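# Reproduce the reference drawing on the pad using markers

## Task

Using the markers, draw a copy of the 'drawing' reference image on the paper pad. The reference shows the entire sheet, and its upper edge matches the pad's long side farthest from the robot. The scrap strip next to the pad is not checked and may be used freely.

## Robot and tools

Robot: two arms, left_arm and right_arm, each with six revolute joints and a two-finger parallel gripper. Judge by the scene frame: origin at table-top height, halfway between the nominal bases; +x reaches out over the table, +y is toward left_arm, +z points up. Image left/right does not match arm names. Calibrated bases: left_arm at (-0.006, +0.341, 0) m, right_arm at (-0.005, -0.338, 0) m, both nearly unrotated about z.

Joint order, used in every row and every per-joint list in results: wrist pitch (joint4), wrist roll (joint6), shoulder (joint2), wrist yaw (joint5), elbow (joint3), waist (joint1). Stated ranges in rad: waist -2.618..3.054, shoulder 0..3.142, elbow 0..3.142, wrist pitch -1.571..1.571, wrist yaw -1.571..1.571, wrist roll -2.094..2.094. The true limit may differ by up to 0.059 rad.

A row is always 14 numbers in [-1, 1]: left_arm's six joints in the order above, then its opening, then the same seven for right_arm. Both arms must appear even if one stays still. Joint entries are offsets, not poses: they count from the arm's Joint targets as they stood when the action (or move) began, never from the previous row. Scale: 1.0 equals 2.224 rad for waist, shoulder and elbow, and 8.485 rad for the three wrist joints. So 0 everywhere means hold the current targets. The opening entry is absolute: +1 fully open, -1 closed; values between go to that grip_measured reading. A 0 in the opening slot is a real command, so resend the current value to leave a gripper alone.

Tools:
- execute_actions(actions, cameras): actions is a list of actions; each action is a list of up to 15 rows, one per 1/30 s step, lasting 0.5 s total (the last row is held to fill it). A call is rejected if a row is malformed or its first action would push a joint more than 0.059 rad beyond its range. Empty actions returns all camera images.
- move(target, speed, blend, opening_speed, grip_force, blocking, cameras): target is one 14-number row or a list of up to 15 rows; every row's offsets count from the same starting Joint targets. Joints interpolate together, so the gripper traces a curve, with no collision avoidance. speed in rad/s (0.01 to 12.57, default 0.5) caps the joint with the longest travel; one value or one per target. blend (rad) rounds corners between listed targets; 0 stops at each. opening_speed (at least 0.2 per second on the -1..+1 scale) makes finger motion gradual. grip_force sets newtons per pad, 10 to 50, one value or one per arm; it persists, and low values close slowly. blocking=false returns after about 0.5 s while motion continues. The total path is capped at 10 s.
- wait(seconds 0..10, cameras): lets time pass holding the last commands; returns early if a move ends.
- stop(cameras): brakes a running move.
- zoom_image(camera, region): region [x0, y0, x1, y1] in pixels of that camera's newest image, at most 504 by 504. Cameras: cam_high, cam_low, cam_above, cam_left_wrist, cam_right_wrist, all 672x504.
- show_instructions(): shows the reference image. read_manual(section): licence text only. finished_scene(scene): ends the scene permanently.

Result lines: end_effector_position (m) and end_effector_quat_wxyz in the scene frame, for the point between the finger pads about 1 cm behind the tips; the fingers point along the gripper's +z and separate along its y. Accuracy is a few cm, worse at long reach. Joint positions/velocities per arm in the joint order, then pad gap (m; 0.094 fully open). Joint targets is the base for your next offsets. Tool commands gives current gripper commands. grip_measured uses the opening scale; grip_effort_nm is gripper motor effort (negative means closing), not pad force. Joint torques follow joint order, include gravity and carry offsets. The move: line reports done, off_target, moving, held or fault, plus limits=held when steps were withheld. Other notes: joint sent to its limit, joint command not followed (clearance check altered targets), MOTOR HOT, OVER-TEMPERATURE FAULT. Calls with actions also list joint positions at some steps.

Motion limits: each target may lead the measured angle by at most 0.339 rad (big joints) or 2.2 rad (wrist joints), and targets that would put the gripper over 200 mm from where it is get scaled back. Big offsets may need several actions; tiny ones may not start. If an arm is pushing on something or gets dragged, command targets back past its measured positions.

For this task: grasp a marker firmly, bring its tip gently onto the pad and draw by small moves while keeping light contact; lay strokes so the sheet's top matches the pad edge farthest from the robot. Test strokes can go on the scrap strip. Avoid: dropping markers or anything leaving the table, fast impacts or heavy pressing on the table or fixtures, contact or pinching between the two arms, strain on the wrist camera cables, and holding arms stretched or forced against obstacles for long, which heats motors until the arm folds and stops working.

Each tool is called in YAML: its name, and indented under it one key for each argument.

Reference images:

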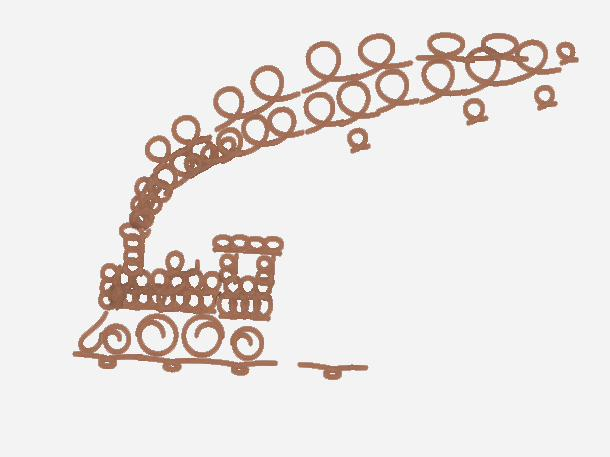

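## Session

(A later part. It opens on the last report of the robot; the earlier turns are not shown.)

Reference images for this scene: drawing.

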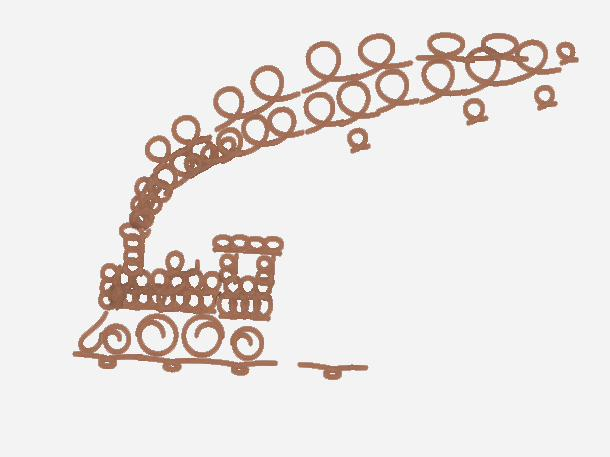

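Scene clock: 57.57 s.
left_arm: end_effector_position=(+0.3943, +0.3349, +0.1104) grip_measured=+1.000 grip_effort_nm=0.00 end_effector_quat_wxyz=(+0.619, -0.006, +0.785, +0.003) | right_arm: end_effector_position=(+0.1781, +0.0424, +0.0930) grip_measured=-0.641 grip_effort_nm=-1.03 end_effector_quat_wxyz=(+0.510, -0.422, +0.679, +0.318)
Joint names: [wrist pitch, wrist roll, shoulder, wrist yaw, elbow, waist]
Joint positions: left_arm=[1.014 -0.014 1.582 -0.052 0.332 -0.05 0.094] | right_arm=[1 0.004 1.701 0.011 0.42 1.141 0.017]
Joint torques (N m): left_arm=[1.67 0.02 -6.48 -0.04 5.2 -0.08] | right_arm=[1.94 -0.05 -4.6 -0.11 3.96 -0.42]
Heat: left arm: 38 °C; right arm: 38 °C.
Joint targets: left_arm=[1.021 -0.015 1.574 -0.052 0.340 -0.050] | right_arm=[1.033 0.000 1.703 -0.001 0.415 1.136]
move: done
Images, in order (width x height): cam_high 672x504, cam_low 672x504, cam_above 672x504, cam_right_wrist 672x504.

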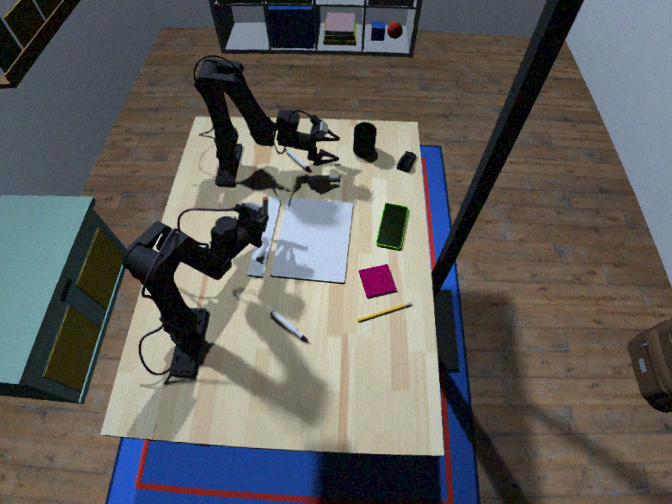

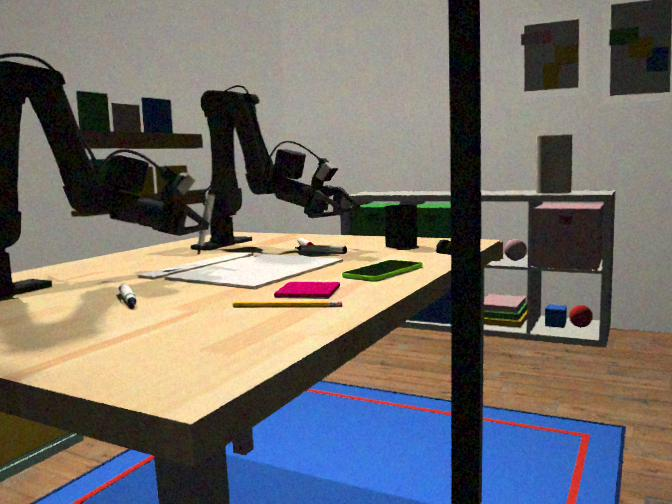

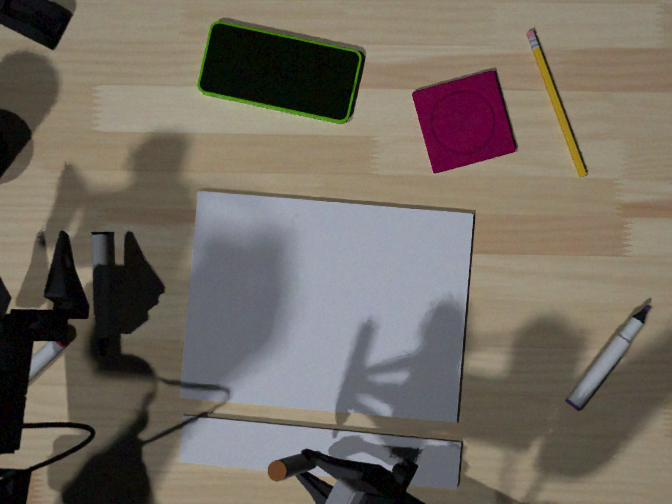

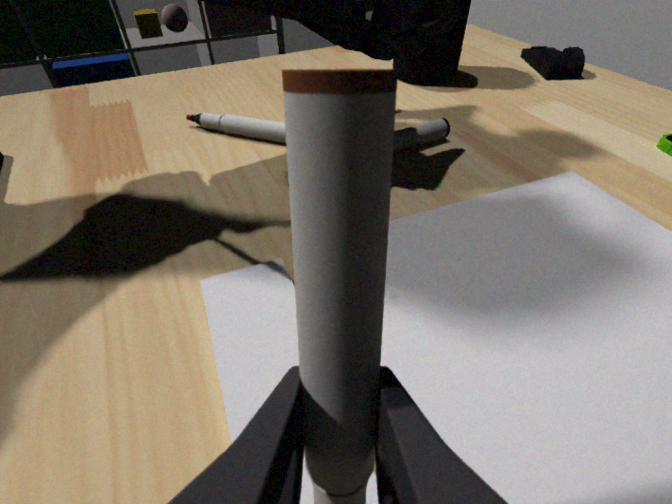

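move:
  target: [0,0,0,0,0,0,1,0,0,0.02752,0,0.02428,0,-0.9]
  speed: 0.1
  cameras: ["cam_low","cam_above"]

Scene clock: 59.03 s.
left_arm: end_effector_position=(+0.3943, +0.3349, +0.1104) grip_measured=+1.000 grip_effort_nm=0.00 end_effector_quat_wxyz=(+0.619, -0.006, +0.785, +0.003) | right_arm: end_effector_position=(+0.1801, +0.0467, +0.0780) grip_measured=-0.641 grip_effort_nm=-1.03 end_effector_quat_wxyz=(+0.499, -0.428, +0.687, +0.311)
Joint names: [wrist pitch, wrist roll, shoulder, wrist yaw, elbow, waist]
Joint positions: left_arm=[1.014 -0.014 1.582 -0.052 0.332 -0.05 0.094] | right_arm=[1.003 0.004 1.76 0.011 0.442 1.141 0.017]
Joint torques (N m): left_arm=[1.69 0.04 -6.37 -0.03 5.46 -0.13] | right_arm=[1.91 -0.05 -4.74 -0.1 6.65 -0.43]
Heat: left arm: 38 °C; right arm: 38 °C.
Joint targets: left_arm=[1.021 -0.015 1.574 -0.052 0.340 -0.050] | right_arm=[1.033 0.000 1.764 0.000 0.469 1.136]
move: done
Images, in order (width x height): cam_low 672x504, cam_above 672x504.

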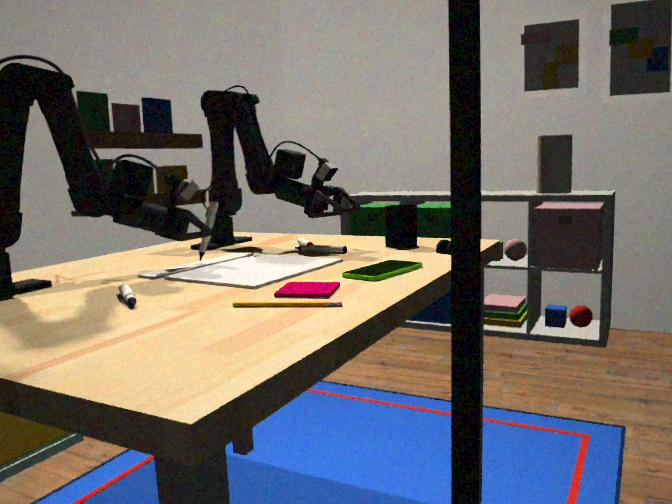

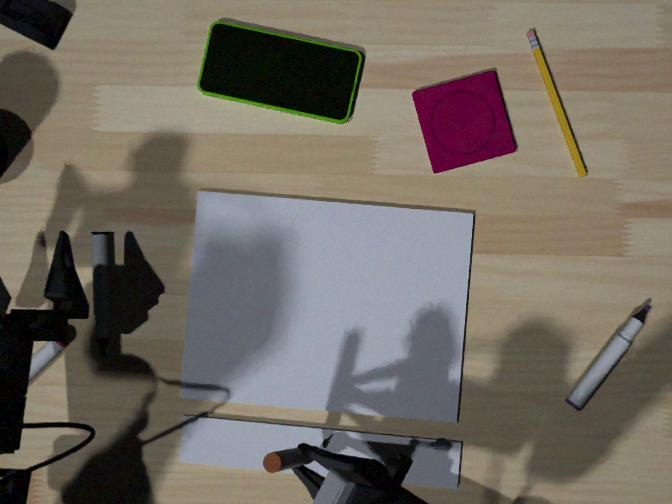

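move:
  target: [0,0,0,0,0,0,1,0,0,0.00939,0,0.00284,0,-0.9]
  speed: 0.06
  cameras: ["cam_low"]

move:
  target: [0,0,0,0,0,0,1,0,0,0.00939,0,0.00284,0,-0.9]
  speed: 0.06
  cameras: ["cam_low"]

Scene clock: 60.23 s.
left_arm: end_effector_position=(+0.3943, +0.3349, +0.1104) grip_measured=+1.000 grip_effort_nm=0.00 end_effector_quat_wxyz=(+0.619, -0.006, +0.785, +0.003) | right_arm: end_effector_position=(+0.1807, +0.0479, +0.0725) grip_measured=-0.641 grip_effort_nm=-1.03 end_effector_quat_wxyz=(+0.495, -0.429, +0.690, +0.308)
Joint names: [wrist pitch, wrist roll, shoulder, wrist yaw, elbow, waist]
Joint positions: left_arm=[1.014 -0.014 1.582 -0.052 0.332 -0.05 0.094] | right_arm=[1.005 0.004 1.78 0.011 0.449 1.141 0.017]
Joint torques (N m): left_arm=[1.64 0.05 -6.41 -0.06 5.22 -0.08] | right_arm=[1.89 -0.04 -4.77 -0.11 6.54 -0.43]
Heat: left arm: 38 °C; right arm: 38 °C.
Joint targets: left_arm=[1.021 -0.015 1.574 -0.052 0.340 -0.050] | right_arm=[1.033 0.000 1.785 0.000 0.475 1.136]
move: done
Images, in order (width x height): cam_low 672x504.

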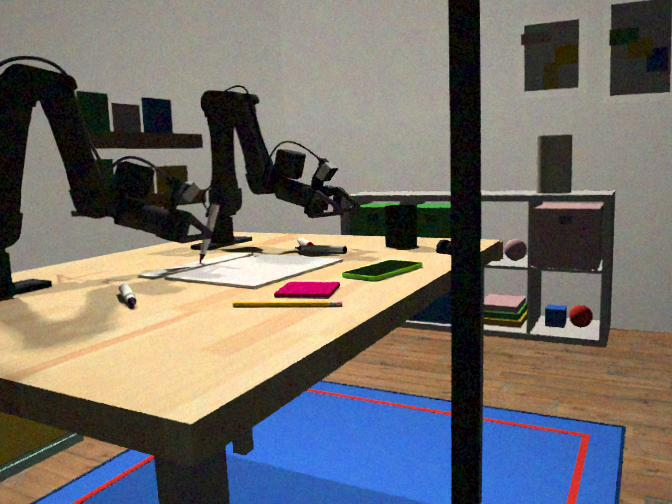

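Scene clock: 60.97 s.
left_arm: end_effector_position=(+0.3943, +0.3349, +0.1104) grip_measured=+1.000 grip_effort_nm=0.00 end_effector_quat_wxyz=(+0.619, -0.006, +0.785, +0.003) | right_arm: end_effector_position=(+0.1821, +0.0508, +0.0721) grip_measured=-0.641 grip_effort_nm=-1.03 end_effector_quat_wxyz=(+0.497, -0.428, +0.688, +0.309)
Joint names: [wrist pitch, wrist roll, shoulder, wrist yaw, elbow, waist]
Joint positions: left_arm=[1.014 -0.014 1.582 -0.052 0.332 -0.05 0.094] | right_arm=[1.019 0.004 1.798 0.011 0.459 1.141 0.017]
Joint torques (N m): left_arm=[1.67 0.02 -6.46 -0.01 5.22 -0.06] | right_arm=[1.78 -0.05 -4.62 -0.11 6.19 -0.43]
Heat: left arm: 38 °C; right arm: 38 °C.
Joint targets: left_arm=[1.021 -0.015 1.574 -0.052 0.340 -0.050] | right_arm=[1.033 0.000 1.806 0.000 0.482 1.136]
move: done
Images, in order (width x height): cam_low 672x504.

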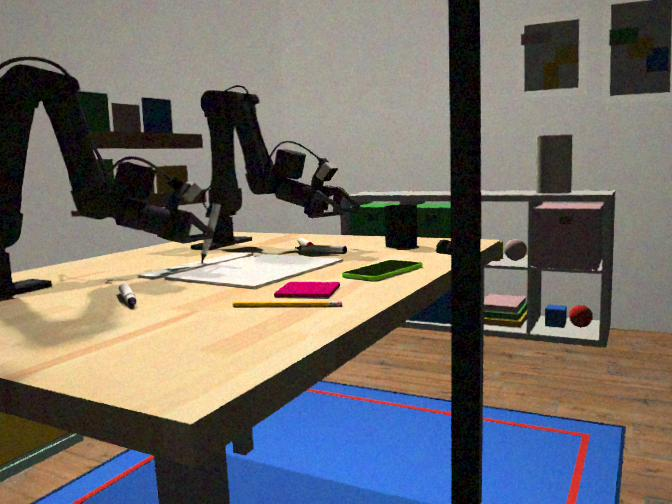

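move:
  target:
    - [0,0,0,0,0,0,1,0,0,-0.01232,0,-0.01673,0.0045,-0.9]
    - [0,0,0,0,0,0,1,0,0,-0.01559,0,-0.02058,0.0106,-0.9]
    - [0,0,0,0,0,0,1,0,0,-0.02349,0,-0.02987,0.01312,-0.9]
    - [0,0,0,0,0,0,1,0,0,-0.02349,0,-0.02987,0.00862,-0.9]
    - [0,0,0,0,0,0,1,0,0,-0.03139,0,-0.03917,0.0061,-0.9]
    - [0,0,0,0,0,0,1,0,0,-0.03467,0,-0.04302,0,-0.9]
    - [0,0,0,0,0,0,1,0,0,-0.02235,0,-0.02629,0,-0.9]
    - [0,0,0,0,0,0,1,0,0,-0.01907,0,-0.02245,-0.0061,-0.9]
    - [0,0,0,0,0,0,1,0,0,-0.01117,0,-0.01315,-0.00862,-0.9]
    - [0,0,0,0,0,0,1,0,0,-0.01117,0,-0.01315,-0.00413,-0.9]
    - [0,0,0,0,0,0,1,0,0,-0.00327,0,-0.00385,-0.00161,-0.9]
    - [0,0,0,0,0,0,1,0,0,0,0,0,0.0045,-0.9]
  speed: [0.8,0.12,0.12,0.8,0.12,0.12,0.8,0.12,0.12,0.8,0.12,0.12]
  blend: 0.003
  cameras: ["cam_low","cam_above"]

Scene clock: 65.83 s.
left_arm: end_effector_position=(+0.3943, +0.3349, +0.1104) grip_measured=+1.000 grip_effort_nm=0.00 end_effector_quat_wxyz=(+0.619, -0.006, +0.785, +0.003) | right_arm: end_effector_position=(+0.1818, +0.0510, +0.0725) grip_measured=-0.641 grip_effort_nm=-1.03 end_effector_quat_wxyz=(+0.498, -0.429, +0.687, +0.311)
Joint names: [wrist pitch, wrist roll, shoulder, wrist yaw, elbow, waist]
Joint positions: left_arm=[1.014 -0.014 1.582 -0.052 0.332 -0.05 0.094] | right_arm=[1.027 0.004 1.8 0.007 0.457 1.14 0.017]
Joint torques (N m): left_arm=[1.63 0.05 -6.34 -0.03 5.24 0.1] | right_arm=[1.69 -0.04 -4.79 -0.06 6.31 0.5]
Heat: left arm: 39 °C; right arm: 39 °C.
Joint targets: left_arm=[1.021 -0.015 1.574 -0.052 0.340 -0.050] | right_arm=[1.033 0.000 1.806 0.000 0.482 1.146]
move: done
Images, in order (width x height): cam_low 672x504, cam_above 672x504.

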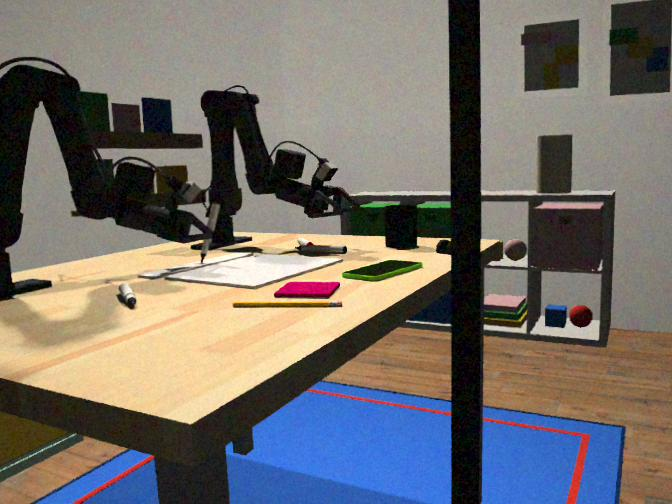

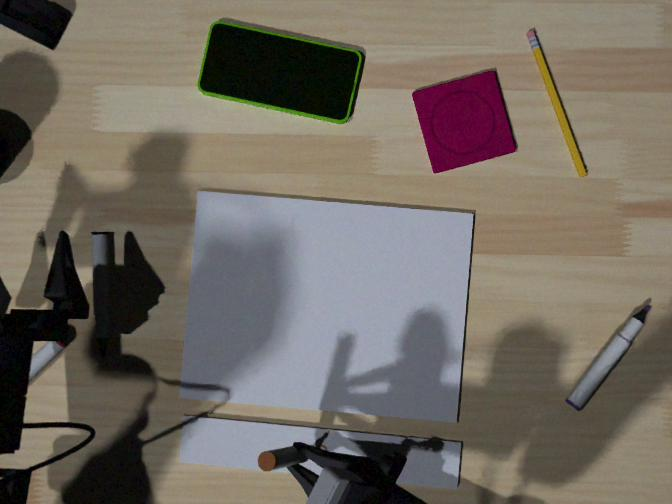

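move:
  target:
    - [0,0,0,0,0,0,1,0,0,-0.0387,0,-0.02011,0,-0.9]
    - [0,0,0,0,0,0,1,0,0,-0.0487,0,-0.02011,0.13,-0.9]
  speed: [0.3,0.5]
  blend: 0.01
  cameras: ["cam_low","cam_above","cam_right_wrist"]

zoom_image:
  camera: "cam_above"
  region: [170, 380, 470, 504]

Scene clock: 67.43 s.
left_arm: end_effector_position=(+0.3943, +0.3349, +0.1104) grip_measured=+1.000 grip_effort_nm=0.00 end_effector_quat_wxyz=(+0.619, -0.006, +0.785, +0.003) | right_arm: end_effector_position=(+0.0603, +0.0873, +0.0982) grip_measured=-0.641 grip_effort_nm=-1.03 end_effector_quat_wxyz=(+0.464, -0.514, +0.603, +0.397)
Joint names: [wrist pitch, wrist roll, shoulder, wrist yaw, elbow, waist]
Joint positions: left_arm=[1.014 -0.014 1.582 -0.052 0.332 -0.05 0.094] | right_arm=[1.022 0.003 1.725 0.004 0.445 1.434 0.017]
Joint torques (N m): left_arm=[1.67 0.02 -6.41 -0.02 5.31 -0.02] | right_arm=[1.74 -0.03 -7.04 -0.04 3.7 0.1]
Heat: left arm: 39 °C; right arm: 39 °C.
Joint targets: left_arm=[1.021 -0.015 1.574 -0.052 0.340 -0.050] | right_arm=[1.033 0.000 1.698 0.000 0.437 1.435]
move: done
Images, in order (width x height): cam_low 672x504, cam_above 672x504, cam_right_wrist 672x504.

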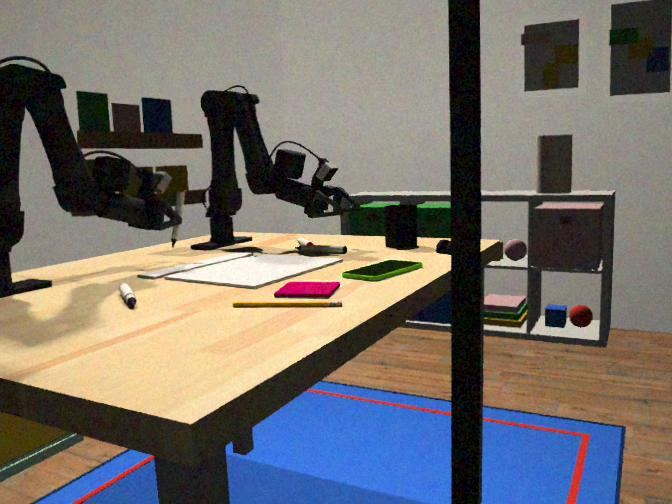

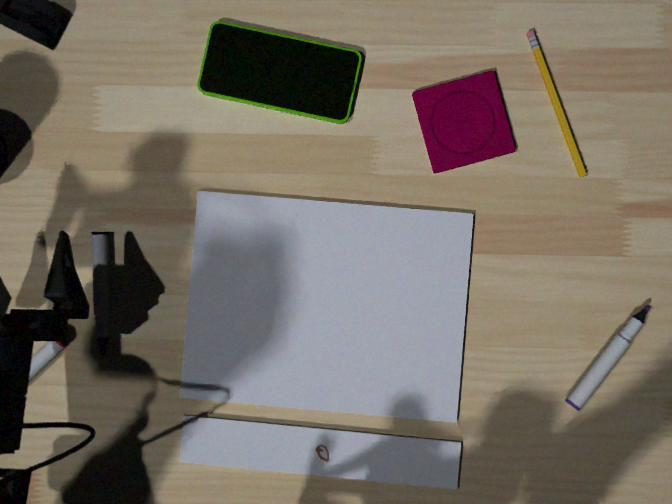

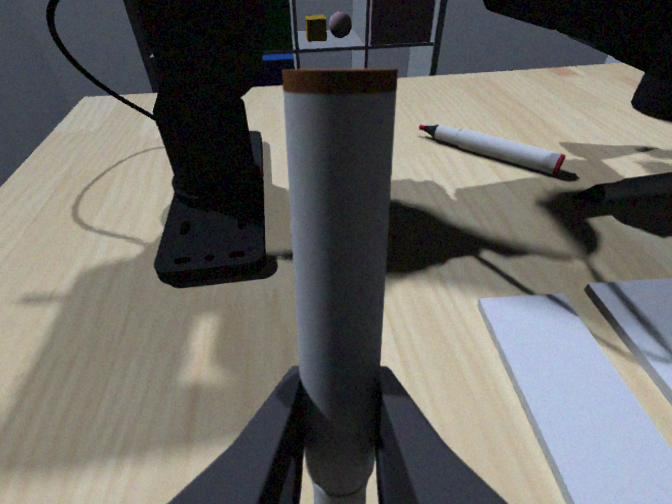

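Scaled by 1.680 from the camera's 672x504 image, which has a finer 960x720 frame.

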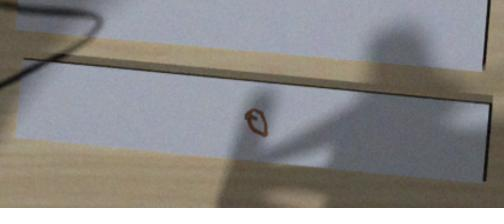

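zoom_image:
  camera: "cam_above"
  region: [302, 436, 342, 466]

Scaled by 12.600 from the camera's 672x504 image, which has a finer 960x720 frame.

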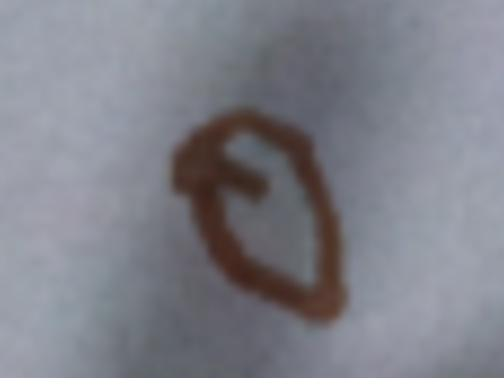

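move:
  target: [0,0,0,0,0,0,1,0.00177,0,0.02281,0,0.02347,-0.3042,-0.9]
  speed: 0.5
  cameras: ["cam_above"]

Scene clock: 72.53 s.
left_arm: end_effector_position=(+0.3943, +0.3349, +0.1104) grip_measured=+1.000 grip_effort_nm=0.00 end_effector_quat_wxyz=(+0.619, -0.006, +0.785, +0.003) | right_arm: end_effector_position=(+0.3155, -0.0448, +0.0959) grip_measured=-0.641 grip_effort_nm=-1.03 end_effector_quat_wxyz=(+0.568, -0.285, +0.740, +0.220)
Joint names: [wrist pitch, wrist roll, shoulder, wrist yaw, elbow, waist]
Joint positions: left_arm=[1.014 -0.014 1.582 -0.052 0.332 -0.05 0.094] | right_arm=[1.022 0.003 1.744 0.005 0.461 0.758 0.017]
Joint torques (N m): left_arm=[1.65 0.05 -6.41 -0.05 5.18 -0.05] | right_arm=[1.89 -0.04 -4.77 -0.04 6.95 0.08]
Heat: left arm: 39 °C; right arm: 39 °C.
Joint targets: left_arm=[1.021 -0.015 1.574 -0.052 0.340 -0.050] | right_arm=[1.048 0.000 1.749 -0.001 0.489 0.759]
move: done
Images, in order (width x height): cam_above 672x504.

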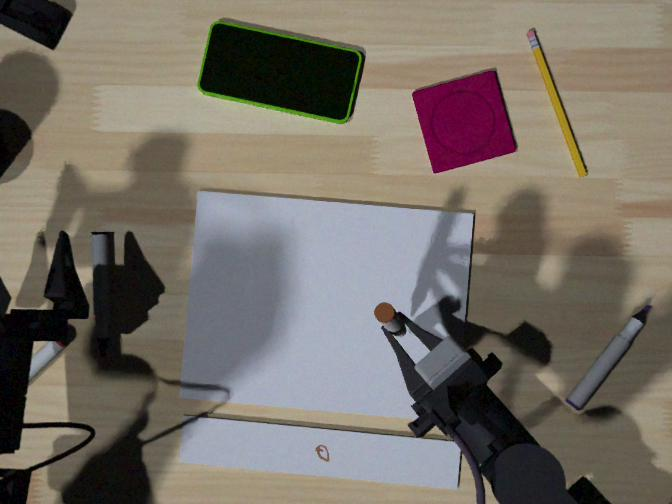

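move:
  target: [0,0,0,0,0,0,1,0,0,0.05738,0,0.06646,0,-0.9]
  speed: 0.15
  cameras: []

move:
  target: [0,0,0,0,0,0,1,0,0,0.05409,0,0.06794,0,-0.9]
  speed: 0.15
  cameras: []

move:
  target: [0,0,0,0,0,0,1,0,0,0.05319,0,0.07041,0,-0.9]
  speed: 0.15
  cameras: []

move:
  target: [0,0,0,0,0,0,1,0,0,0.05378,0,0.07433,0,-0.9]
  speed: 0.15
  cameras: []

move:
  target: [0,0,0,0,0,0,1,0,0,0.05602,0,0.08013,0,-0.9]
  speed: 0.15
  cameras: ["cam_above"]

Scene clock: 74.50 s.
left_arm: end_effector_position=(+0.3943, +0.3349, +0.1104) grip_measured=+1.000 grip_effort_nm=0.00 end_effector_quat_wxyz=(+0.619, -0.006, +0.785, +0.003) | right_arm: end_effector_position=(+0.3438, -0.0189, +0.0955) grip_measured=-0.641 grip_effort_nm=-1.03 end_effector_quat_wxyz=(+0.575, -0.283, +0.734, +0.223)
Joint names: [wrist pitch, wrist roll, shoulder, wrist yaw, elbow, waist]
Joint positions: left_arm=[1.014 -0.014 1.582 -0.052 0.332 -0.05 0.094] | right_arm=[1.022 0.003 1.872 0.005 0.608 0.758 0.017]
Joint torques (N m): left_arm=[1.63 0.08 -6.5 -0.04 5.2 -0.16] | right_arm=[1.89 -0.04 -5.78 -0.05 7.08 0.08]
Heat: left arm: 39 °C; right arm: 39 °C.
Joint targets: left_arm=[1.021 -0.015 1.574 -0.052 0.340 -0.050] | right_arm=[1.048 0.000 1.876 -0.001 0.637 0.759]
move: done
No camera images: "cameras" was empty.

Scene clock: 75.83 s.
left_arm: end_effector_position=(+0.3943, +0.3349, +0.1104) grip_measured=+1.000 grip_effort_nm=0.00 end_effector_quat_wxyz=(+0.619, -0.006, +0.785, +0.003) | right_arm: end_effector_position=(+0.3716, +0.0067, +0.0959) grip_measured=-0.641 grip_effort_nm=-1.03 end_effector_quat_wxyz=(+0.587, -0.279, +0.726, +0.227)
Joint names: [wrist pitch, wrist roll, shoulder, wrist yaw, elbow, waist]
Joint positions: left_arm=[1.014 -0.014 1.582 -0.052 0.332 -0.05 0.094] | right_arm=[1.022 0.003 1.992 0.005 0.759 0.758 0.017]
Joint torques (N m): left_arm=[1.7 0.04 -6.38 -0.02 5.23 -0.01] | right_arm=[1.89 -0.04 -6.71 -0.05 7.32 0.08]
Heat: left arm: 39 °C; right arm: 39 °C.
Joint targets: left_arm=[1.021 -0.015 1.574 -0.052 0.340 -0.050] | right_arm=[1.048 0.000 1.996 -0.001 0.788 0.759]
move: done
No camera images: "cameras" was empty.

Scene clock: 77.20 s.
left_arm: end_effector_position=(+0.3943, +0.3349, +0.1104) grip_measured=+1.000 grip_effort_nm=0.00 end_effector_quat_wxyz=(+0.619, -0.006, +0.785, +0.003) | right_arm: end_effector_position=(+0.3991, +0.0318, +0.0961) grip_measured=-0.641 grip_effort_nm=-1.03 end_effector_quat_wxyz=(+0.600, -0.275, +0.715, +0.232)
Joint names: [wrist pitch, wrist roll, shoulder, wrist yaw, elbow, waist]
Joint positions: left_arm=[1.014 -0.014 1.582 -0.052 0.332 -0.05 0.094] | right_arm=[1.022 0.003 2.11 0.005 0.914 0.758 0.017]
Joint torques (N m): left_arm=[1.68 0.02 -6.42 -0.01 5.19 -0.02] | right_arm=[1.89 -0.04 -7.6 -0.05 7.6 0.08]
Heat: left arm: 39 °C; right arm: 39 °C.
Joint targets: left_arm=[1.021 -0.015 1.574 -0.052 0.340 -0.050] | right_arm=[1.048 0.000 2.115 -0.001 0.945 0.759]
move: done
No camera images: "cameras" was empty.

Scene clock: 78.60 s.
left_arm: end_effector_position=(+0.3943, +0.3349, +0.1104) grip_measured=+1.000 grip_effort_nm=0.00 end_effector_quat_wxyz=(+0.619, -0.006, +0.785, +0.003) | right_arm: end_effector_position=(+0.4262, +0.0566, +0.0961) grip_measured=-0.641 grip_effort_nm=-1.03 end_effector_quat_wxyz=(+0.616, -0.270, +0.701, +0.239)
Joint names: [wrist pitch, wrist roll, shoulder, wrist yaw, elbow, waist]
Joint positions: left_arm=[1.014 -0.014 1.582 -0.052 0.332 -0.05 0.094] | right_arm=[1.022 0.003 2.229 0.005 1.078 0.758 0.017]
Joint torques (N m): left_arm=[1.67 0.07 -6.38 -0.06 5.23 0.1] | right_arm=[1.89 -0.04 -8.49 -0.05 7.91 0.08]
Heat: left arm: 39 °C; right arm: 39 °C.
Joint targets: left_arm=[1.021 -0.015 1.574 -0.052 0.340 -0.050] | right_arm=[1.048 0.000 2.235 -0.001 1.110 0.759]
move: done
No camera images: "cameras" was empty.

Scene clock: 80.10 s.
left_arm: end_effector_position=(+0.3943, +0.3349, +0.1104) grip_measured=+1.000 grip_effort_nm=0.00 end_effector_quat_wxyz=(+0.619, -0.006, +0.785, +0.003) | right_arm: end_effector_position=(+0.4529, +0.0811, +0.0962) grip_measured=-0.641 grip_effort_nm=-1.03 end_effector_quat_wxyz=(+0.634, -0.263, +0.684, +0.246)
Joint names: [wrist pitch, wrist roll, shoulder, wrist yaw, elbow, waist]
Joint positions: left_arm=[1.014 -0.014 1.582 -0.052 0.332 -0.05 0.094] | right_arm=[1.022 0.003 2.353 0.005 1.255 0.758 0.017]
Joint torques (N m): left_arm=[1.65 0.06 -6.37 -0.04 5.19 -0.02] | right_arm=[1.89 -0.04 -9.33 -0.05 8.28 0.06]
Heat: left arm: 39 °C; right arm: 39 °C.
Joint targets: left_arm=[1.021 -0.015 1.574 -0.052 0.340 -0.050] | right_arm=[1.048 0.000 2.359 -0.001 1.288 0.759]
move: done
Images, in order (width x height): cam_above 672x504.

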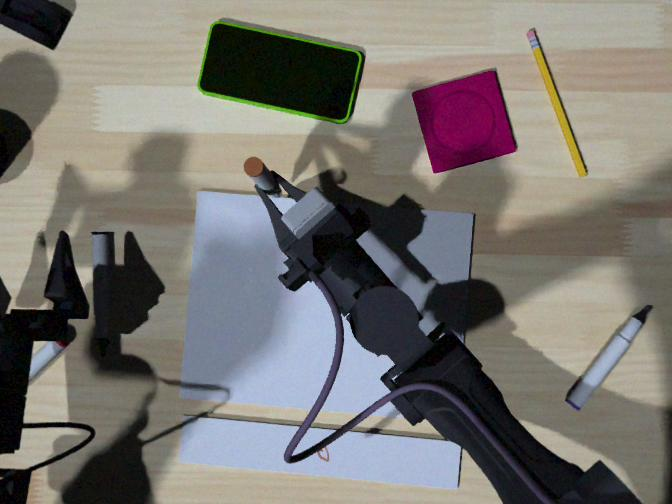

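move:
  target: [0,0,0,0,0,0,1,0,0,-0.07221,0,-0.09631,0,-0.9]
  speed: 0.15
  cameras: []

move:
  target: [0,0,0,0,0,0,1,0,0,-0.05288,0,-0.07433,0,-0.9]
  speed: 0.15
  cameras: []

move:
  target: [0,0,0,0,0,0,1,0,0,-0.05229,0,-0.07041,0,-0.9]
  speed: 0.15
  cameras: []

move:
  target: [0,0,0,0,0,0,1,0,0,-0.05319,0,-0.06794,0,-0.9]
  speed: 0.15
  cameras: []

move:
  target: [0,0,0,0,0,0,1,0,0,-0.05589,0,-0.06677,0,-0.9]
  speed: 0.15
  cameras: []

Scene clock: 82.60 s.
left_arm: end_effector_position=(+0.3943, +0.3349, +0.1104) grip_measured=+1.000 grip_effort_nm=0.00 end_effector_quat_wxyz=(+0.619, -0.006, +0.785, +0.003) | right_arm: end_effector_position=(+0.4265, +0.0569, +0.0913) grip_measured=-0.641 grip_effort_nm=-1.03 end_effector_quat_wxyz=(+0.613, -0.270, +0.703, +0.238)
Joint names: [wrist pitch, wrist roll, shoulder, wrist yaw, elbow, waist]
Joint positions: left_arm=[1.014 -0.014 1.582 -0.052 0.332 -0.05 0.094] | right_arm=[1.024 0.003 2.24 0.005 1.081 0.758 0.017]
Joint torques (N m): left_arm=[1.64 0 -6.32 -0.04 5.22 0.03] | right_arm=[1.88 -0.03 -12.16 -0.05 4.34 0.08]
Heat: left arm: 39 °C; right arm: 39 °C.
Joint targets: left_arm=[1.021 -0.015 1.574 -0.052 0.340 -0.050] | right_arm=[1.048 0.000 2.198 -0.001 1.074 0.759]
move: off_target (right_arm); right_arm: the shoulder is farthest, 0.042 rad from its target
No camera images: "cameras" was empty.

Scene clock: 84.00 s.
left_arm: end_effector_position=(+0.3943, +0.3349, +0.1104) grip_measured=+1.000 grip_effort_nm=0.00 end_effector_quat_wxyz=(+0.619, -0.006, +0.785, +0.003) | right_arm: end_effector_position=(+0.3991, +0.0318, +0.0915) grip_measured=-0.641 grip_effort_nm=-1.03 end_effector_quat_wxyz=(+0.597, -0.276, +0.717, +0.231)
Joint names: [wrist pitch, wrist roll, shoulder, wrist yaw, elbow, waist]
Joint positions: left_arm=[1.014 -0.014 1.582 -0.052 0.332 -0.05 0.094] | right_arm=[1.024 0.003 2.12 0.005 0.915 0.758 0.017]
Joint torques (N m): left_arm=[1.68 0.04 -6.46 -0.06 5.23 0.1] | right_arm=[1.88 -0.04 -11.03 -0.05 4.18 0.08]
Heat: left arm: 39 °C; right arm: 39 °C.
Joint targets: left_arm=[1.021 -0.015 1.574 -0.052 0.340 -0.050] | right_arm=[1.048 0.000 2.081 -0.001 0.908 0.759]
move: off_target (right_arm); right_arm: the shoulder is farthest, 0.039 rad from its target
No camera images: "cameras" was empty.

Scene clock: 85.37 s.
left_arm: end_effector_position=(+0.3943, +0.3349, +0.1104) grip_measured=+1.000 grip_effort_nm=0.00 end_effector_quat_wxyz=(+0.619, -0.006, +0.785, +0.003) | right_arm: end_effector_position=(+0.3715, +0.0065, +0.0921) grip_measured=-0.641 grip_effort_nm=-1.03 end_effector_quat_wxyz=(+0.584, -0.280, +0.728, +0.226)
Joint names: [wrist pitch, wrist roll, shoulder, wrist yaw, elbow, waist]
Joint positions: left_arm=[1.014 -0.014 1.582 -0.052 0.332 -0.05 0.094] | right_arm=[1.024 0.003 2 0.005 0.758 0.758 0.017]
Joint torques (N m): left_arm=[1.69 0 -6.52 -0.04 5.26 -0.12] | right_arm=[1.88 -0.04 -9.81 -0.05 4.04 0.08]
Heat: left arm: 39 °C; right arm: 39 °C.
Joint targets: left_arm=[1.021 -0.015 1.574 -0.052 0.340 -0.050] | right_arm=[1.048 0.000 1.965 -0.001 0.752 0.759]
move: done
No camera images: "cameras" was empty.

Scene clock: 86.70 s.
left_arm: end_effector_position=(+0.3943, +0.3349, +0.1104) grip_measured=+1.000 grip_effort_nm=0.00 end_effector_quat_wxyz=(+0.619, -0.006, +0.785, +0.003) | right_arm: end_effector_position=(+0.3435, -0.0191, +0.0927) grip_measured=-0.641 grip_effort_nm=-1.03 end_effector_quat_wxyz=(+0.573, -0.283, +0.736, +0.222)
Joint names: [wrist pitch, wrist roll, shoulder, wrist yaw, elbow, waist]
Joint positions: left_arm=[1.014 -0.014 1.582 -0.052 0.332 -0.05 0.094] | right_arm=[1.024 0.003 1.878 0.005 0.607 0.758 0.017]
Joint torques (N m): left_arm=[1.67 0.04 -6.42 -0.03 5.09 -0.05] | right_arm=[1.87 -0.04 -8.54 -0.05 3.9 0.08]
Heat: left arm: 39 °C; right arm: 39 °C.
Joint targets: left_arm=[1.021 -0.015 1.574 -0.052 0.340 -0.050] | right_arm=[1.048 0.000 1.846 -0.001 0.601 0.759]
move: done
No camera images: "cameras" was empty.

Scene clock: 88.00 s.
left_arm: end_effector_position=(+0.3943, +0.3349, +0.1104) grip_measured=+1.000 grip_effort_nm=0.00 end_effector_quat_wxyz=(+0.619, -0.006, +0.785, +0.003) | right_arm: end_effector_position=(+0.3150, -0.0452, +0.0932) grip_measured=-0.641 grip_effort_nm=-1.03 end_effector_quat_wxyz=(+0.566, -0.286, +0.742, +0.219)
Joint names: [wrist pitch, wrist roll, shoulder, wrist yaw, elbow, waist]
Joint positions: left_arm=[1.014 -0.014 1.582 -0.052 0.332 -0.05 0.094] | right_arm=[1.024 0.003 1.75 0.005 0.459 0.758 0.017]
Joint torques (N m): left_arm=[1.68 0.07 -6.5 -0.03 5.33 -0.01] | right_arm=[1.87 -0.04 -7.21 -0.05 3.82 0.08]
Heat: left arm: 39 °C; right arm: 39 °C.
Joint targets: left_arm=[1.021 -0.015 1.574 -0.052 0.340 -0.050] | right_arm=[1.048 0.000 1.722 -0.001 0.452 0.759]
move: done
No camera images: "cameras" was empty.

move:
  target: [0,0,0,0,0,0,1,0,0,0.1857,0,0.23223,0.21808,-0.9]
  speed: 0.4
  cameras: ["cam_low","cam_above"]

Scene clock: 93.23 s.
left_arm: end_effector_position=(+0.3943, +0.3349, +0.1104) grip_measured=+1.000 grip_effort_nm=0.00 end_effector_quat_wxyz=(+0.619, -0.006, +0.785, +0.003) | right_arm: end_effector_position=(+0.1778, +0.1843, +0.0950) grip_measured=-0.641 grip_effort_nm=-1.03 end_effector_quat_wxyz=(+0.527, -0.440, +0.624, +0.373)
Joint names: [wrist pitch, wrist roll, shoulder, wrist yaw, elbow, waist]
Joint positions: left_arm=[1.014 -0.014 1.582 -0.052 0.332 -0.05 0.094] | right_arm=[1.024 0.003 2.131 0.002 0.939 1.249 0.017]
Joint torques (N m): left_arm=[1.65 0.06 -6.45 -0.07 5.19 0.02] | right_arm=[1.88 -0.04 -7.84 -0.02 7.54 -0.55]
Heat: left arm: 40 °C; right arm: 40 °C.
Joint targets: left_arm=[1.021 -0.015 1.574 -0.052 0.340 -0.050] | right_arm=[1.048 0.000 2.135 -0.001 0.969 1.244]
move: done
Images, in order (width x height): cam_low 672x504, cam_above 672x504.

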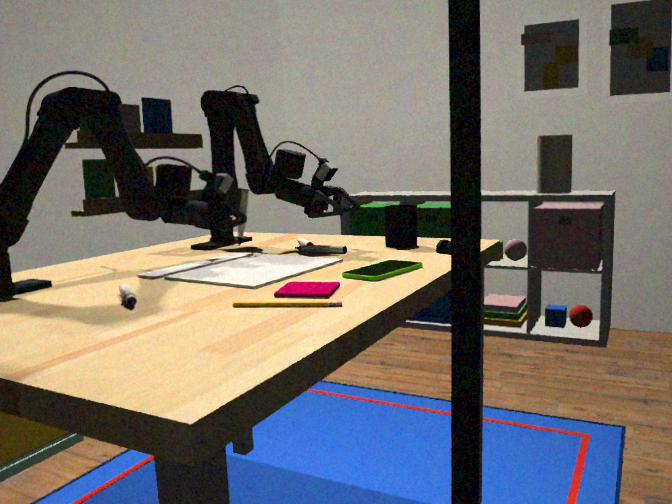

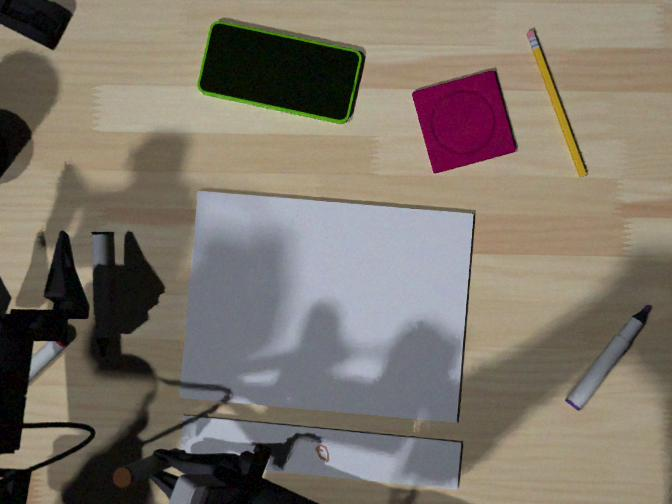

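move:
  target:
    - [0,0,0,0,0,0,1,0,0,-0.03921,0,-0.04353,0,-0.9]
    - [0,0,0,0,0,0,1,0,0,0.0058,0,-0.01956,0,-0.9]
  speed: [0.2,0.06]
  cameras: ["cam_low","cam_above"]

Scene clock: 96.87 s.
left_arm: end_effector_position=(+0.3943, +0.3349, +0.1104) grip_measured=+1.000 grip_effort_nm=0.00 end_effector_quat_wxyz=(+0.619, -0.006, +0.785, +0.003) | right_arm: end_effector_position=(+0.1743, +0.1744, +0.0758) grip_measured=-0.641 grip_effort_nm=-1.03 end_effector_quat_wxyz=(+0.512, -0.449, +0.636, +0.363)
Joint names: [wrist pitch, wrist roll, shoulder, wrist yaw, elbow, waist]
Joint positions: left_arm=[1.014 -0.014 1.582 -0.052 0.332 -0.05 0.094] | right_arm=[1.027 0.003 2.139 0.002 0.898 1.249 0.017]
Joint torques (N m): left_arm=[1.7 0.02 -6.45 -0.07 5.33 -0.01] | right_arm=[1.85 -0.04 -7.38 -0.02 7.04 -0.5]
Heat: left arm: 40 °C; right arm: 40 °C.
Joint targets: left_arm=[1.021 -0.015 1.574 -0.052 0.340 -0.050] | right_arm=[1.048 0.000 2.148 -0.001 0.925 1.244]
move: done
Images, in order (width x height): cam_low 672x504, cam_above 672x504.

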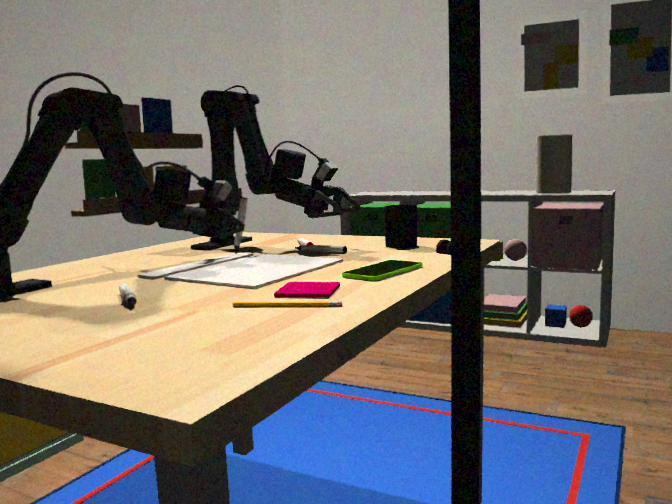

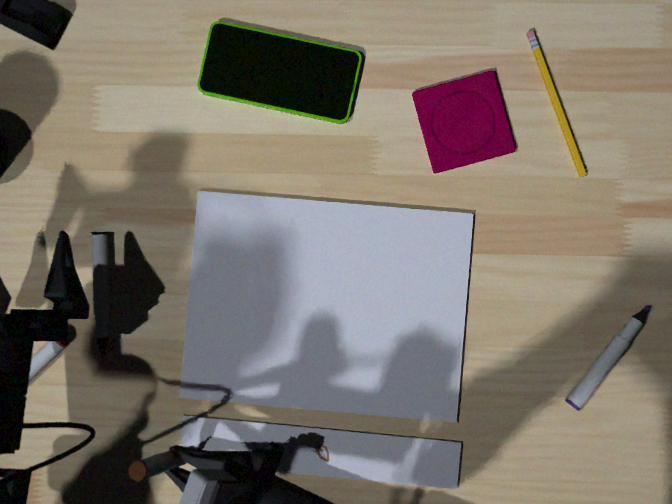

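execute_actions:
  actions:
    - [[0,0,0,0,0,0,1,0,0,-0.01942,0,-0.01671,0.00566,-0.9],[0,0,0,0,0,0,1,0,0,-0.01996,0,-0.01745,0.00676,-0.9],[0,0,0,0,0,0,1,0,0,-0.02083,0,-0.01865,0.00777,-0.9],[0,0,0,0,0,0,1,0,0,-0.02199,0,-0.02026,0.00864,-0.9],[0,0,0,0,0,0,1,0,0,-0.02339,0,-0.0222,0.00932,-0.9],[0,0,0,0,0,0,1,0,0,-0.02498,0,-0.0244,0.00979,-0.9],[0,0,0,0,0,0,1,0,0,-0.02667,0,-0.02675,0.01004,-0.9],[0,0,0,0,0,0,1,0,0,-0.02841,0,-0.02915,0.01004,-0.9],[0,0,0,0,0,0,1,0,0,-0.0301,0,-0.0315,0.00979,-0.9],[0,0,0,0,0,0,1,0,0,-0.03169,0,-0.03369,0.00482,-0.9],[0,0,0,0,0,0,1,0,0,-0.03309,0,-0.03563,0.00414,-0.9],[0,0,0,0,0,0,1,0,0,-0.03426,0,-0.03724,0.00327,-0.9],[0,0,0,0,0,0,1,0,0,-0.03512,0,-0.03844,0.00226,-0.9],[0,0,0,0,0,0,1,0,0,-0.03566,0,-0.03919,0.00116,-0.9],[0,0,0,0,0,0,1,0,0,-0.03584,0,-0.03944,0,-0.9]]
    - [[0,0,0,0,0,0,1,0,0,0.00018,0,0.00025,-0.00116,-0.9],[0,0,0,0,0,0,1,0,0,0.01996,0,0.01746,-0.00226,-0.9],[0,0,0,0,0,0,1,0,0,0.02082,0,0.01866,-0.00327,-0.9],[0,0,0,0,0,0,1,0,0,0.02199,0,0.02027,-0.00414,-0.9],[0,0,0,0,0,0,1,0,0,0.02339,0,0.02221,-0.00482,-0.9],[0,0,0,0,0,0,1,0,0,0.02498,0,0.0244,-0.00529,-0.9],[0,0,0,0,0,0,1,0,0,0.02667,0,0.02675,-0.00554,-0.9],[0,0,0,0,0,0,1,0,0,0.02841,0,0.02915,-0.00554,-0.9],[0,0,0,0,0,0,1,0,0,0.0301,0,0.0315,-0.00529,-0.9],[0,0,0,0,0,0,1,0,0,0.03169,0,0.0337,-0.00032,-0.9],[0,0,0,0,0,0,1,0,0,0.03309,0,0.03564,0.00036,-0.9],[0,0,0,0,0,0,1,0,0,0.03425,0,0.03725,0.00123,-0.9],[0,0,0,0,0,0,1,0,0,0.03512,0,0.03845,0.00224,-0.9],[0,0,0,0,0,0,1,0,0,0.03566,0,0.03919,0.00334,-0.9],[0,0,0,0,0,0,1,0,0,0.03584,0,0.03944,0.0045,-0.9]]
  cameras: []

Scene clock: 100.57 s.
left_arm: end_effector_position=(+0.3943, +0.3349, +0.1104) grip_measured=+1.000 grip_effort_nm=0.00 end_effector_quat_wxyz=(+0.619, -0.006, +0.785, +0.003) | right_arm: end_effector_position=(+0.1752, +0.1741, +0.0760) grip_measured=-0.641 grip_effort_nm=-1.03 end_effector_quat_wxyz=(+0.513, -0.448, +0.636, +0.363)
Joint names: [wrist pitch, wrist roll, shoulder, wrist yaw, elbow, waist]
Joint positions: left_arm=[1.014 -0.014 1.582 -0.052 0.332 -0.05 0.094] | right_arm=[1.03 0.003 2.14 0.003 0.898 1.248 0.017]
Joint torques (N m): left_arm=[1.68 0.04 -6.42 -0.05 5.3 -0.08] | right_arm=[1.82 -0.03 -7.42 -0.03 7.05 0.54]
Heat: left arm: 40 °C; right arm: 40 °C.
Joint targets: left_arm=[1.021 -0.015 1.574 -0.052 0.340 -0.050] | right_arm=[1.048 0.000 2.148 0.000 0.926 1.254]
Step readings (joint positions of left_arm | right_arm):
0: [1.014 -0.014 1.582 -0.052 0.332 -0.050] | [1.027 0.003 2.139 0.002 0.898 1.249]
1: [1.014 -0.014 1.582 -0.052 0.332 -0.050] | [1.027 0.003 2.139 0.002 0.898 1.249]
2: [1.014 -0.014 1.582 -0.052 0.332 -0.050] | [1.027 0.003 2.139 0.002 0.898 1.250]
4: [1.014 -0.014 1.582 -0.052 0.332 -0.050] | [1.029 0.003 2.138 0.002 0.896 1.251]
8: [1.014 -0.014 1.582 -0.052 0.332 -0.050] | [1.030 0.003 2.126 0.002 0.879 1.257]
15: [1.014 -0.014 1.582 -0.052 0.332 -0.050] | [1.030 0.003 2.104 0.002 0.849 1.254]
16: [1.014 -0.014 1.582 -0.052 0.332 -0.050] | [1.030 0.003 2.103 0.002 0.847 1.254]
17: [1.014 -0.014 1.582 -0.052 0.332 -0.050] | [1.030 0.003 2.103 0.002 0.847 1.252]
19: [1.014 -0.014 1.582 -0.052 0.332 -0.050] | [1.030 0.003 2.105 0.002 0.850 1.248]
23: [1.014 -0.014 1.582 -0.052 0.332 -0.050] | [1.030 0.003 2.117 0.002 0.866 1.239]
30: [1.014 -0.014 1.582 -0.052 0.332 -0.050] | [1.030 0.003 2.138 0.003 0.896 1.240]
No camera images: "cameras" was empty.

move:
  target:
    - [0,0,0,0,0,0,1,0,0,-0.03611,0,-0.02158,0,-0.9]
    - [0,0,0,0,0,0,1,0,0,-0.03911,0,-0.02158,-0.135,-0.9]
  speed: [0.3,0.5]
  blend: 0.01
  cameras: ["cam_above"]

zoom_image:
  camera: "cam_above"
  region: [180, 420, 240, 465]

zoom_image:
  camera: "cam_above"
  region: [170, 404, 350, 504]

Scene clock: 102.77 s.
left_arm: end_effector_position=(+0.3943, +0.3349, +0.1104) grip_measured=+1.000 grip_effort_nm=0.00 end_effector_quat_wxyz=(+0.619, -0.006, +0.785, +0.003) | right_arm: end_effector_position=(+0.3173, +0.0962, +0.0913) grip_measured=-0.641 grip_effort_nm=-1.03 end_effector_quat_wxyz=(+0.571, -0.344, +0.689, +0.286)
Joint names: [wrist pitch, wrist roll, shoulder, wrist yaw, elbow, waist]
Joint positions: left_arm=[1.014 -0.014 1.582 -0.052 0.332 -0.05 0.094] | right_arm=[1.03 0.003 2.1 0.004 0.884 0.948 0.017]
Joint torques (N m): left_arm=[1.67 0.05 -6.53 -0.02 5.09 -0.1] | right_arm=[1.82 -0.03 -10.86 -0.04 4.14 0.49]
Heat: left arm: 40 °C; right arm: 40 °C.
Joint targets: left_arm=[1.021 -0.015 1.574 -0.052 0.340 -0.050] | right_arm=[1.048 0.000 2.061 0.000 0.878 0.954]
move: off_target (right_arm); right_arm: the shoulder is farthest, 0.039 rad from its target
Images, in order (width x height): cam_above 672x504.

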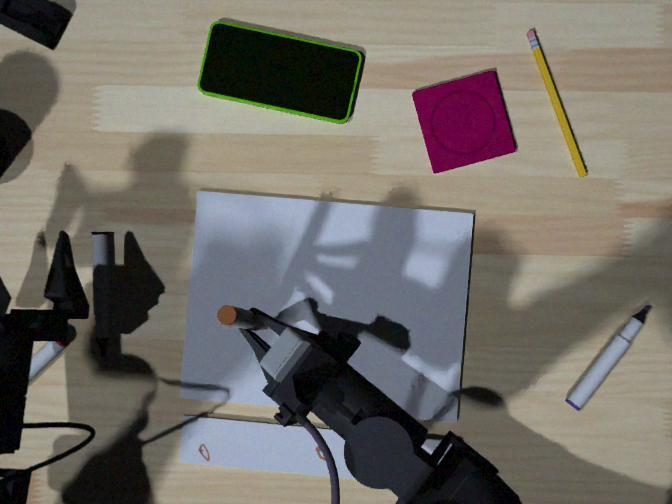

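Scaled by 8.400 from the camera's 672x504 image, which has a finer 960x720 frame.

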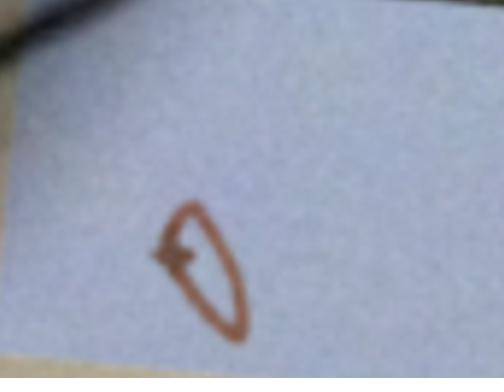

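Scaled by 2.800 from the camera's 672x504 image, which has a finer 960x720 frame.

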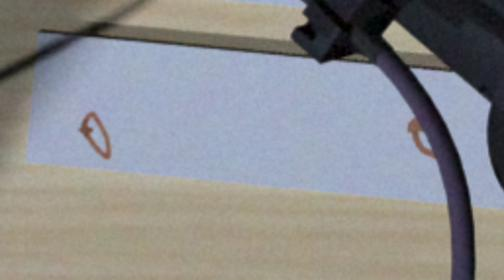

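zoom_image:
  camera: "cam_above"
  region: [188, 180, 218, 202]

zoom_image:
  camera: "cam_above"
  region: [458, 200, 488, 222]

zoom_image:
  camera: "cam_above"
  region: [170, 386, 200, 408]

zoom_image:
  camera: "cam_above"
  region: [445, 405, 475, 427]

Scaled by 16.800 from the camera's 672x504 image, which has a finer 960x720 frame.

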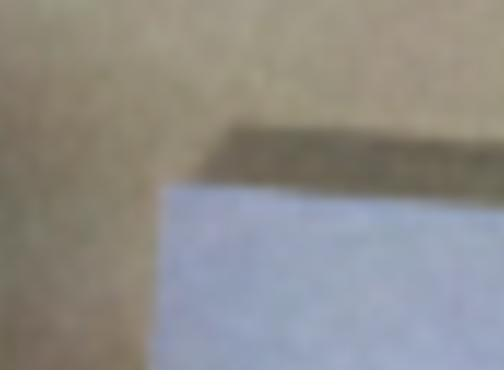

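Scaled by 16.800 from the camera's 672x504 image, which has a finer 960x720 frame.

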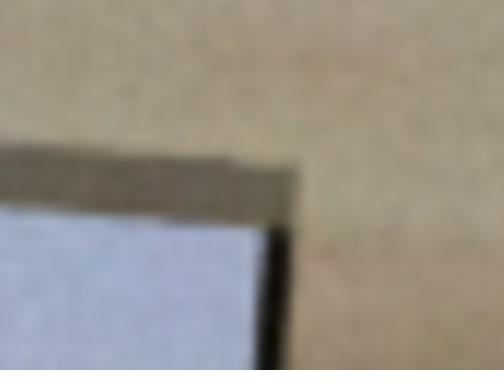

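Scaled by 16.800 from the camera's 672x504 image, which has a finer 960x720 frame.

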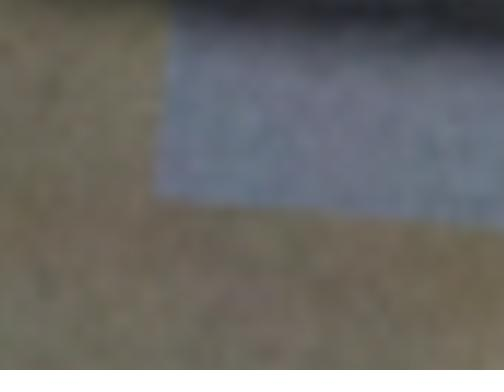

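Scaled by 16.800 from the camera's 672x504 image, which has a finer 960x720 frame.

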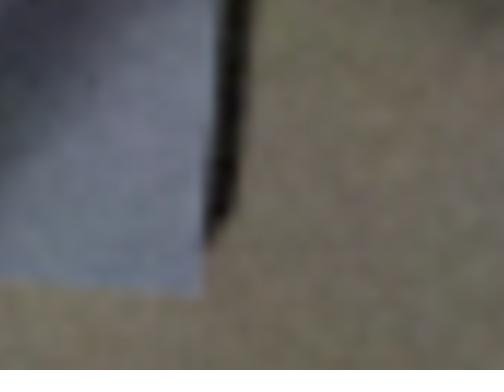

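move:
  target:
    - [0,0,0,0,0,0,1,0.00094,0,-0.13121,0,-0.17424,-0.01479,-0.9]
    - [0,0,0,0,0,0,1,0.00094,0,-0.0911,0,-0.1513,-0.01479,-0.9]
  speed: [0.35,0.05]
  cameras: ["cam_low"]

Scene clock: 114.63 s.
left_arm: end_effector_position=(+0.3943, +0.3349, +0.1104) grip_measured=+1.000 grip_effort_nm=0.00 end_effector_quat_wxyz=(+0.619, -0.006, +0.785, +0.003) | right_arm: end_effector_position=(+0.2694, +0.0154, +0.0730) grip_measured=-0.641 grip_effort_nm=-1.03 end_effector_quat_wxyz=(+0.532, -0.352, +0.725, +0.260)
Joint names: [wrist pitch, wrist roll, shoulder, wrist yaw, elbow, waist]
Joint positions: left_arm=[1.014 -0.014 1.582 -0.052 0.332 -0.05 0.094] | right_arm=[1.032 0.003 1.852 0.004 0.516 0.927 0.017]
Joint torques (N m): left_arm=[1.67 0.06 -6.38 -0.08 5.2 -0.02] | right_arm=[1.86 -0.03 -5.16 -0.04 6.41 -0.54]
Heat: left arm: 40 °C; right arm: 42 °C.
Joint targets: left_arm=[1.021 -0.015 1.574 -0.052 0.340 -0.050] | right_arm=[1.056 0.000 1.858 0.000 0.541 0.920]
move: done
Images, in order (width x height): cam_low 672x504.

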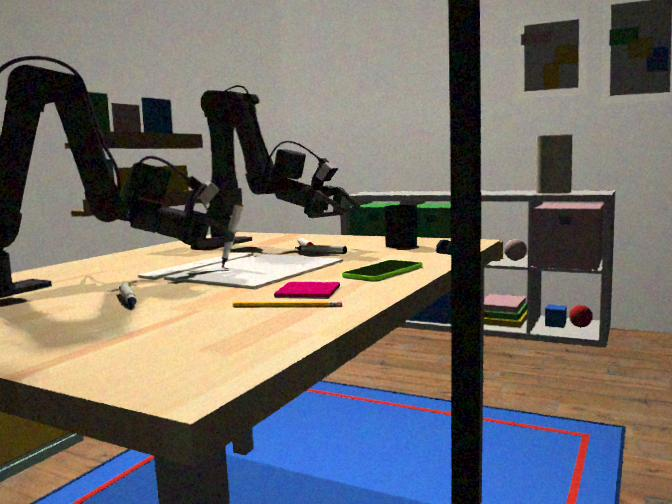

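move:
  target:
    - [0,0,0,0,0,0,1,0,0,-0.04011,0,-0.02293,0,-0.9]
    - [0,0,0,0,0,0,1,0,0,0.02576,0,0.05445,-0.18561,-0.9]
    - [0,0,0,0,0,0,1,0,0,0.04735,0,0.06079,-0.18561,-0.9]
  speed: [0.3,0.4,0.05]
  blend: [0.005,0,0]
  cameras: ["cam_above"]

Scene clock: 118.77 s.
left_arm: end_effector_position=(+0.3943, +0.3349, +0.1104) grip_measured=+1.000 grip_effort_nm=0.00 end_effector_quat_wxyz=(+0.619, -0.006, +0.785, +0.003) | right_arm: end_effector_position=(+0.4209, -0.1120, +0.0743) grip_measured=-0.641 grip_effort_nm=-1.03 end_effector_quat_wxyz=(+0.587, -0.190, +0.774, +0.145)
Joint names: [wrist pitch, wrist roll, shoulder, wrist yaw, elbow, waist]
Joint positions: left_arm=[1.014 -0.014 1.582 -0.052 0.332 -0.05 0.094] | right_arm=[1.035 0.003 1.958 0.005 0.649 0.505 0.017]
Joint torques (N m): left_arm=[1.67 0.06 -6.48 -0.05 5.22 0.01] | right_arm=[1.83 -0.03 -6.12 -0.05 6.74 0.24]
Heat: left arm: 40 °C; right arm: 42 °C.
Joint targets: left_arm=[1.021 -0.015 1.574 -0.052 0.340 -0.050] | right_arm=[1.056 0.000 1.963 0.000 0.676 0.508]
move: done
Images, in order (width x height): cam_above 672x504.

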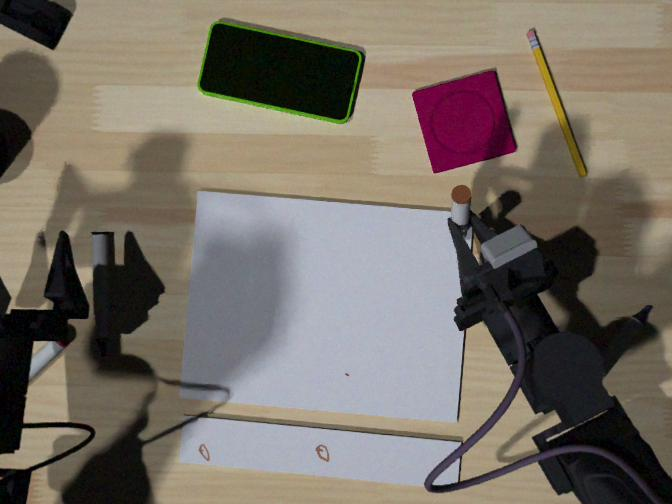

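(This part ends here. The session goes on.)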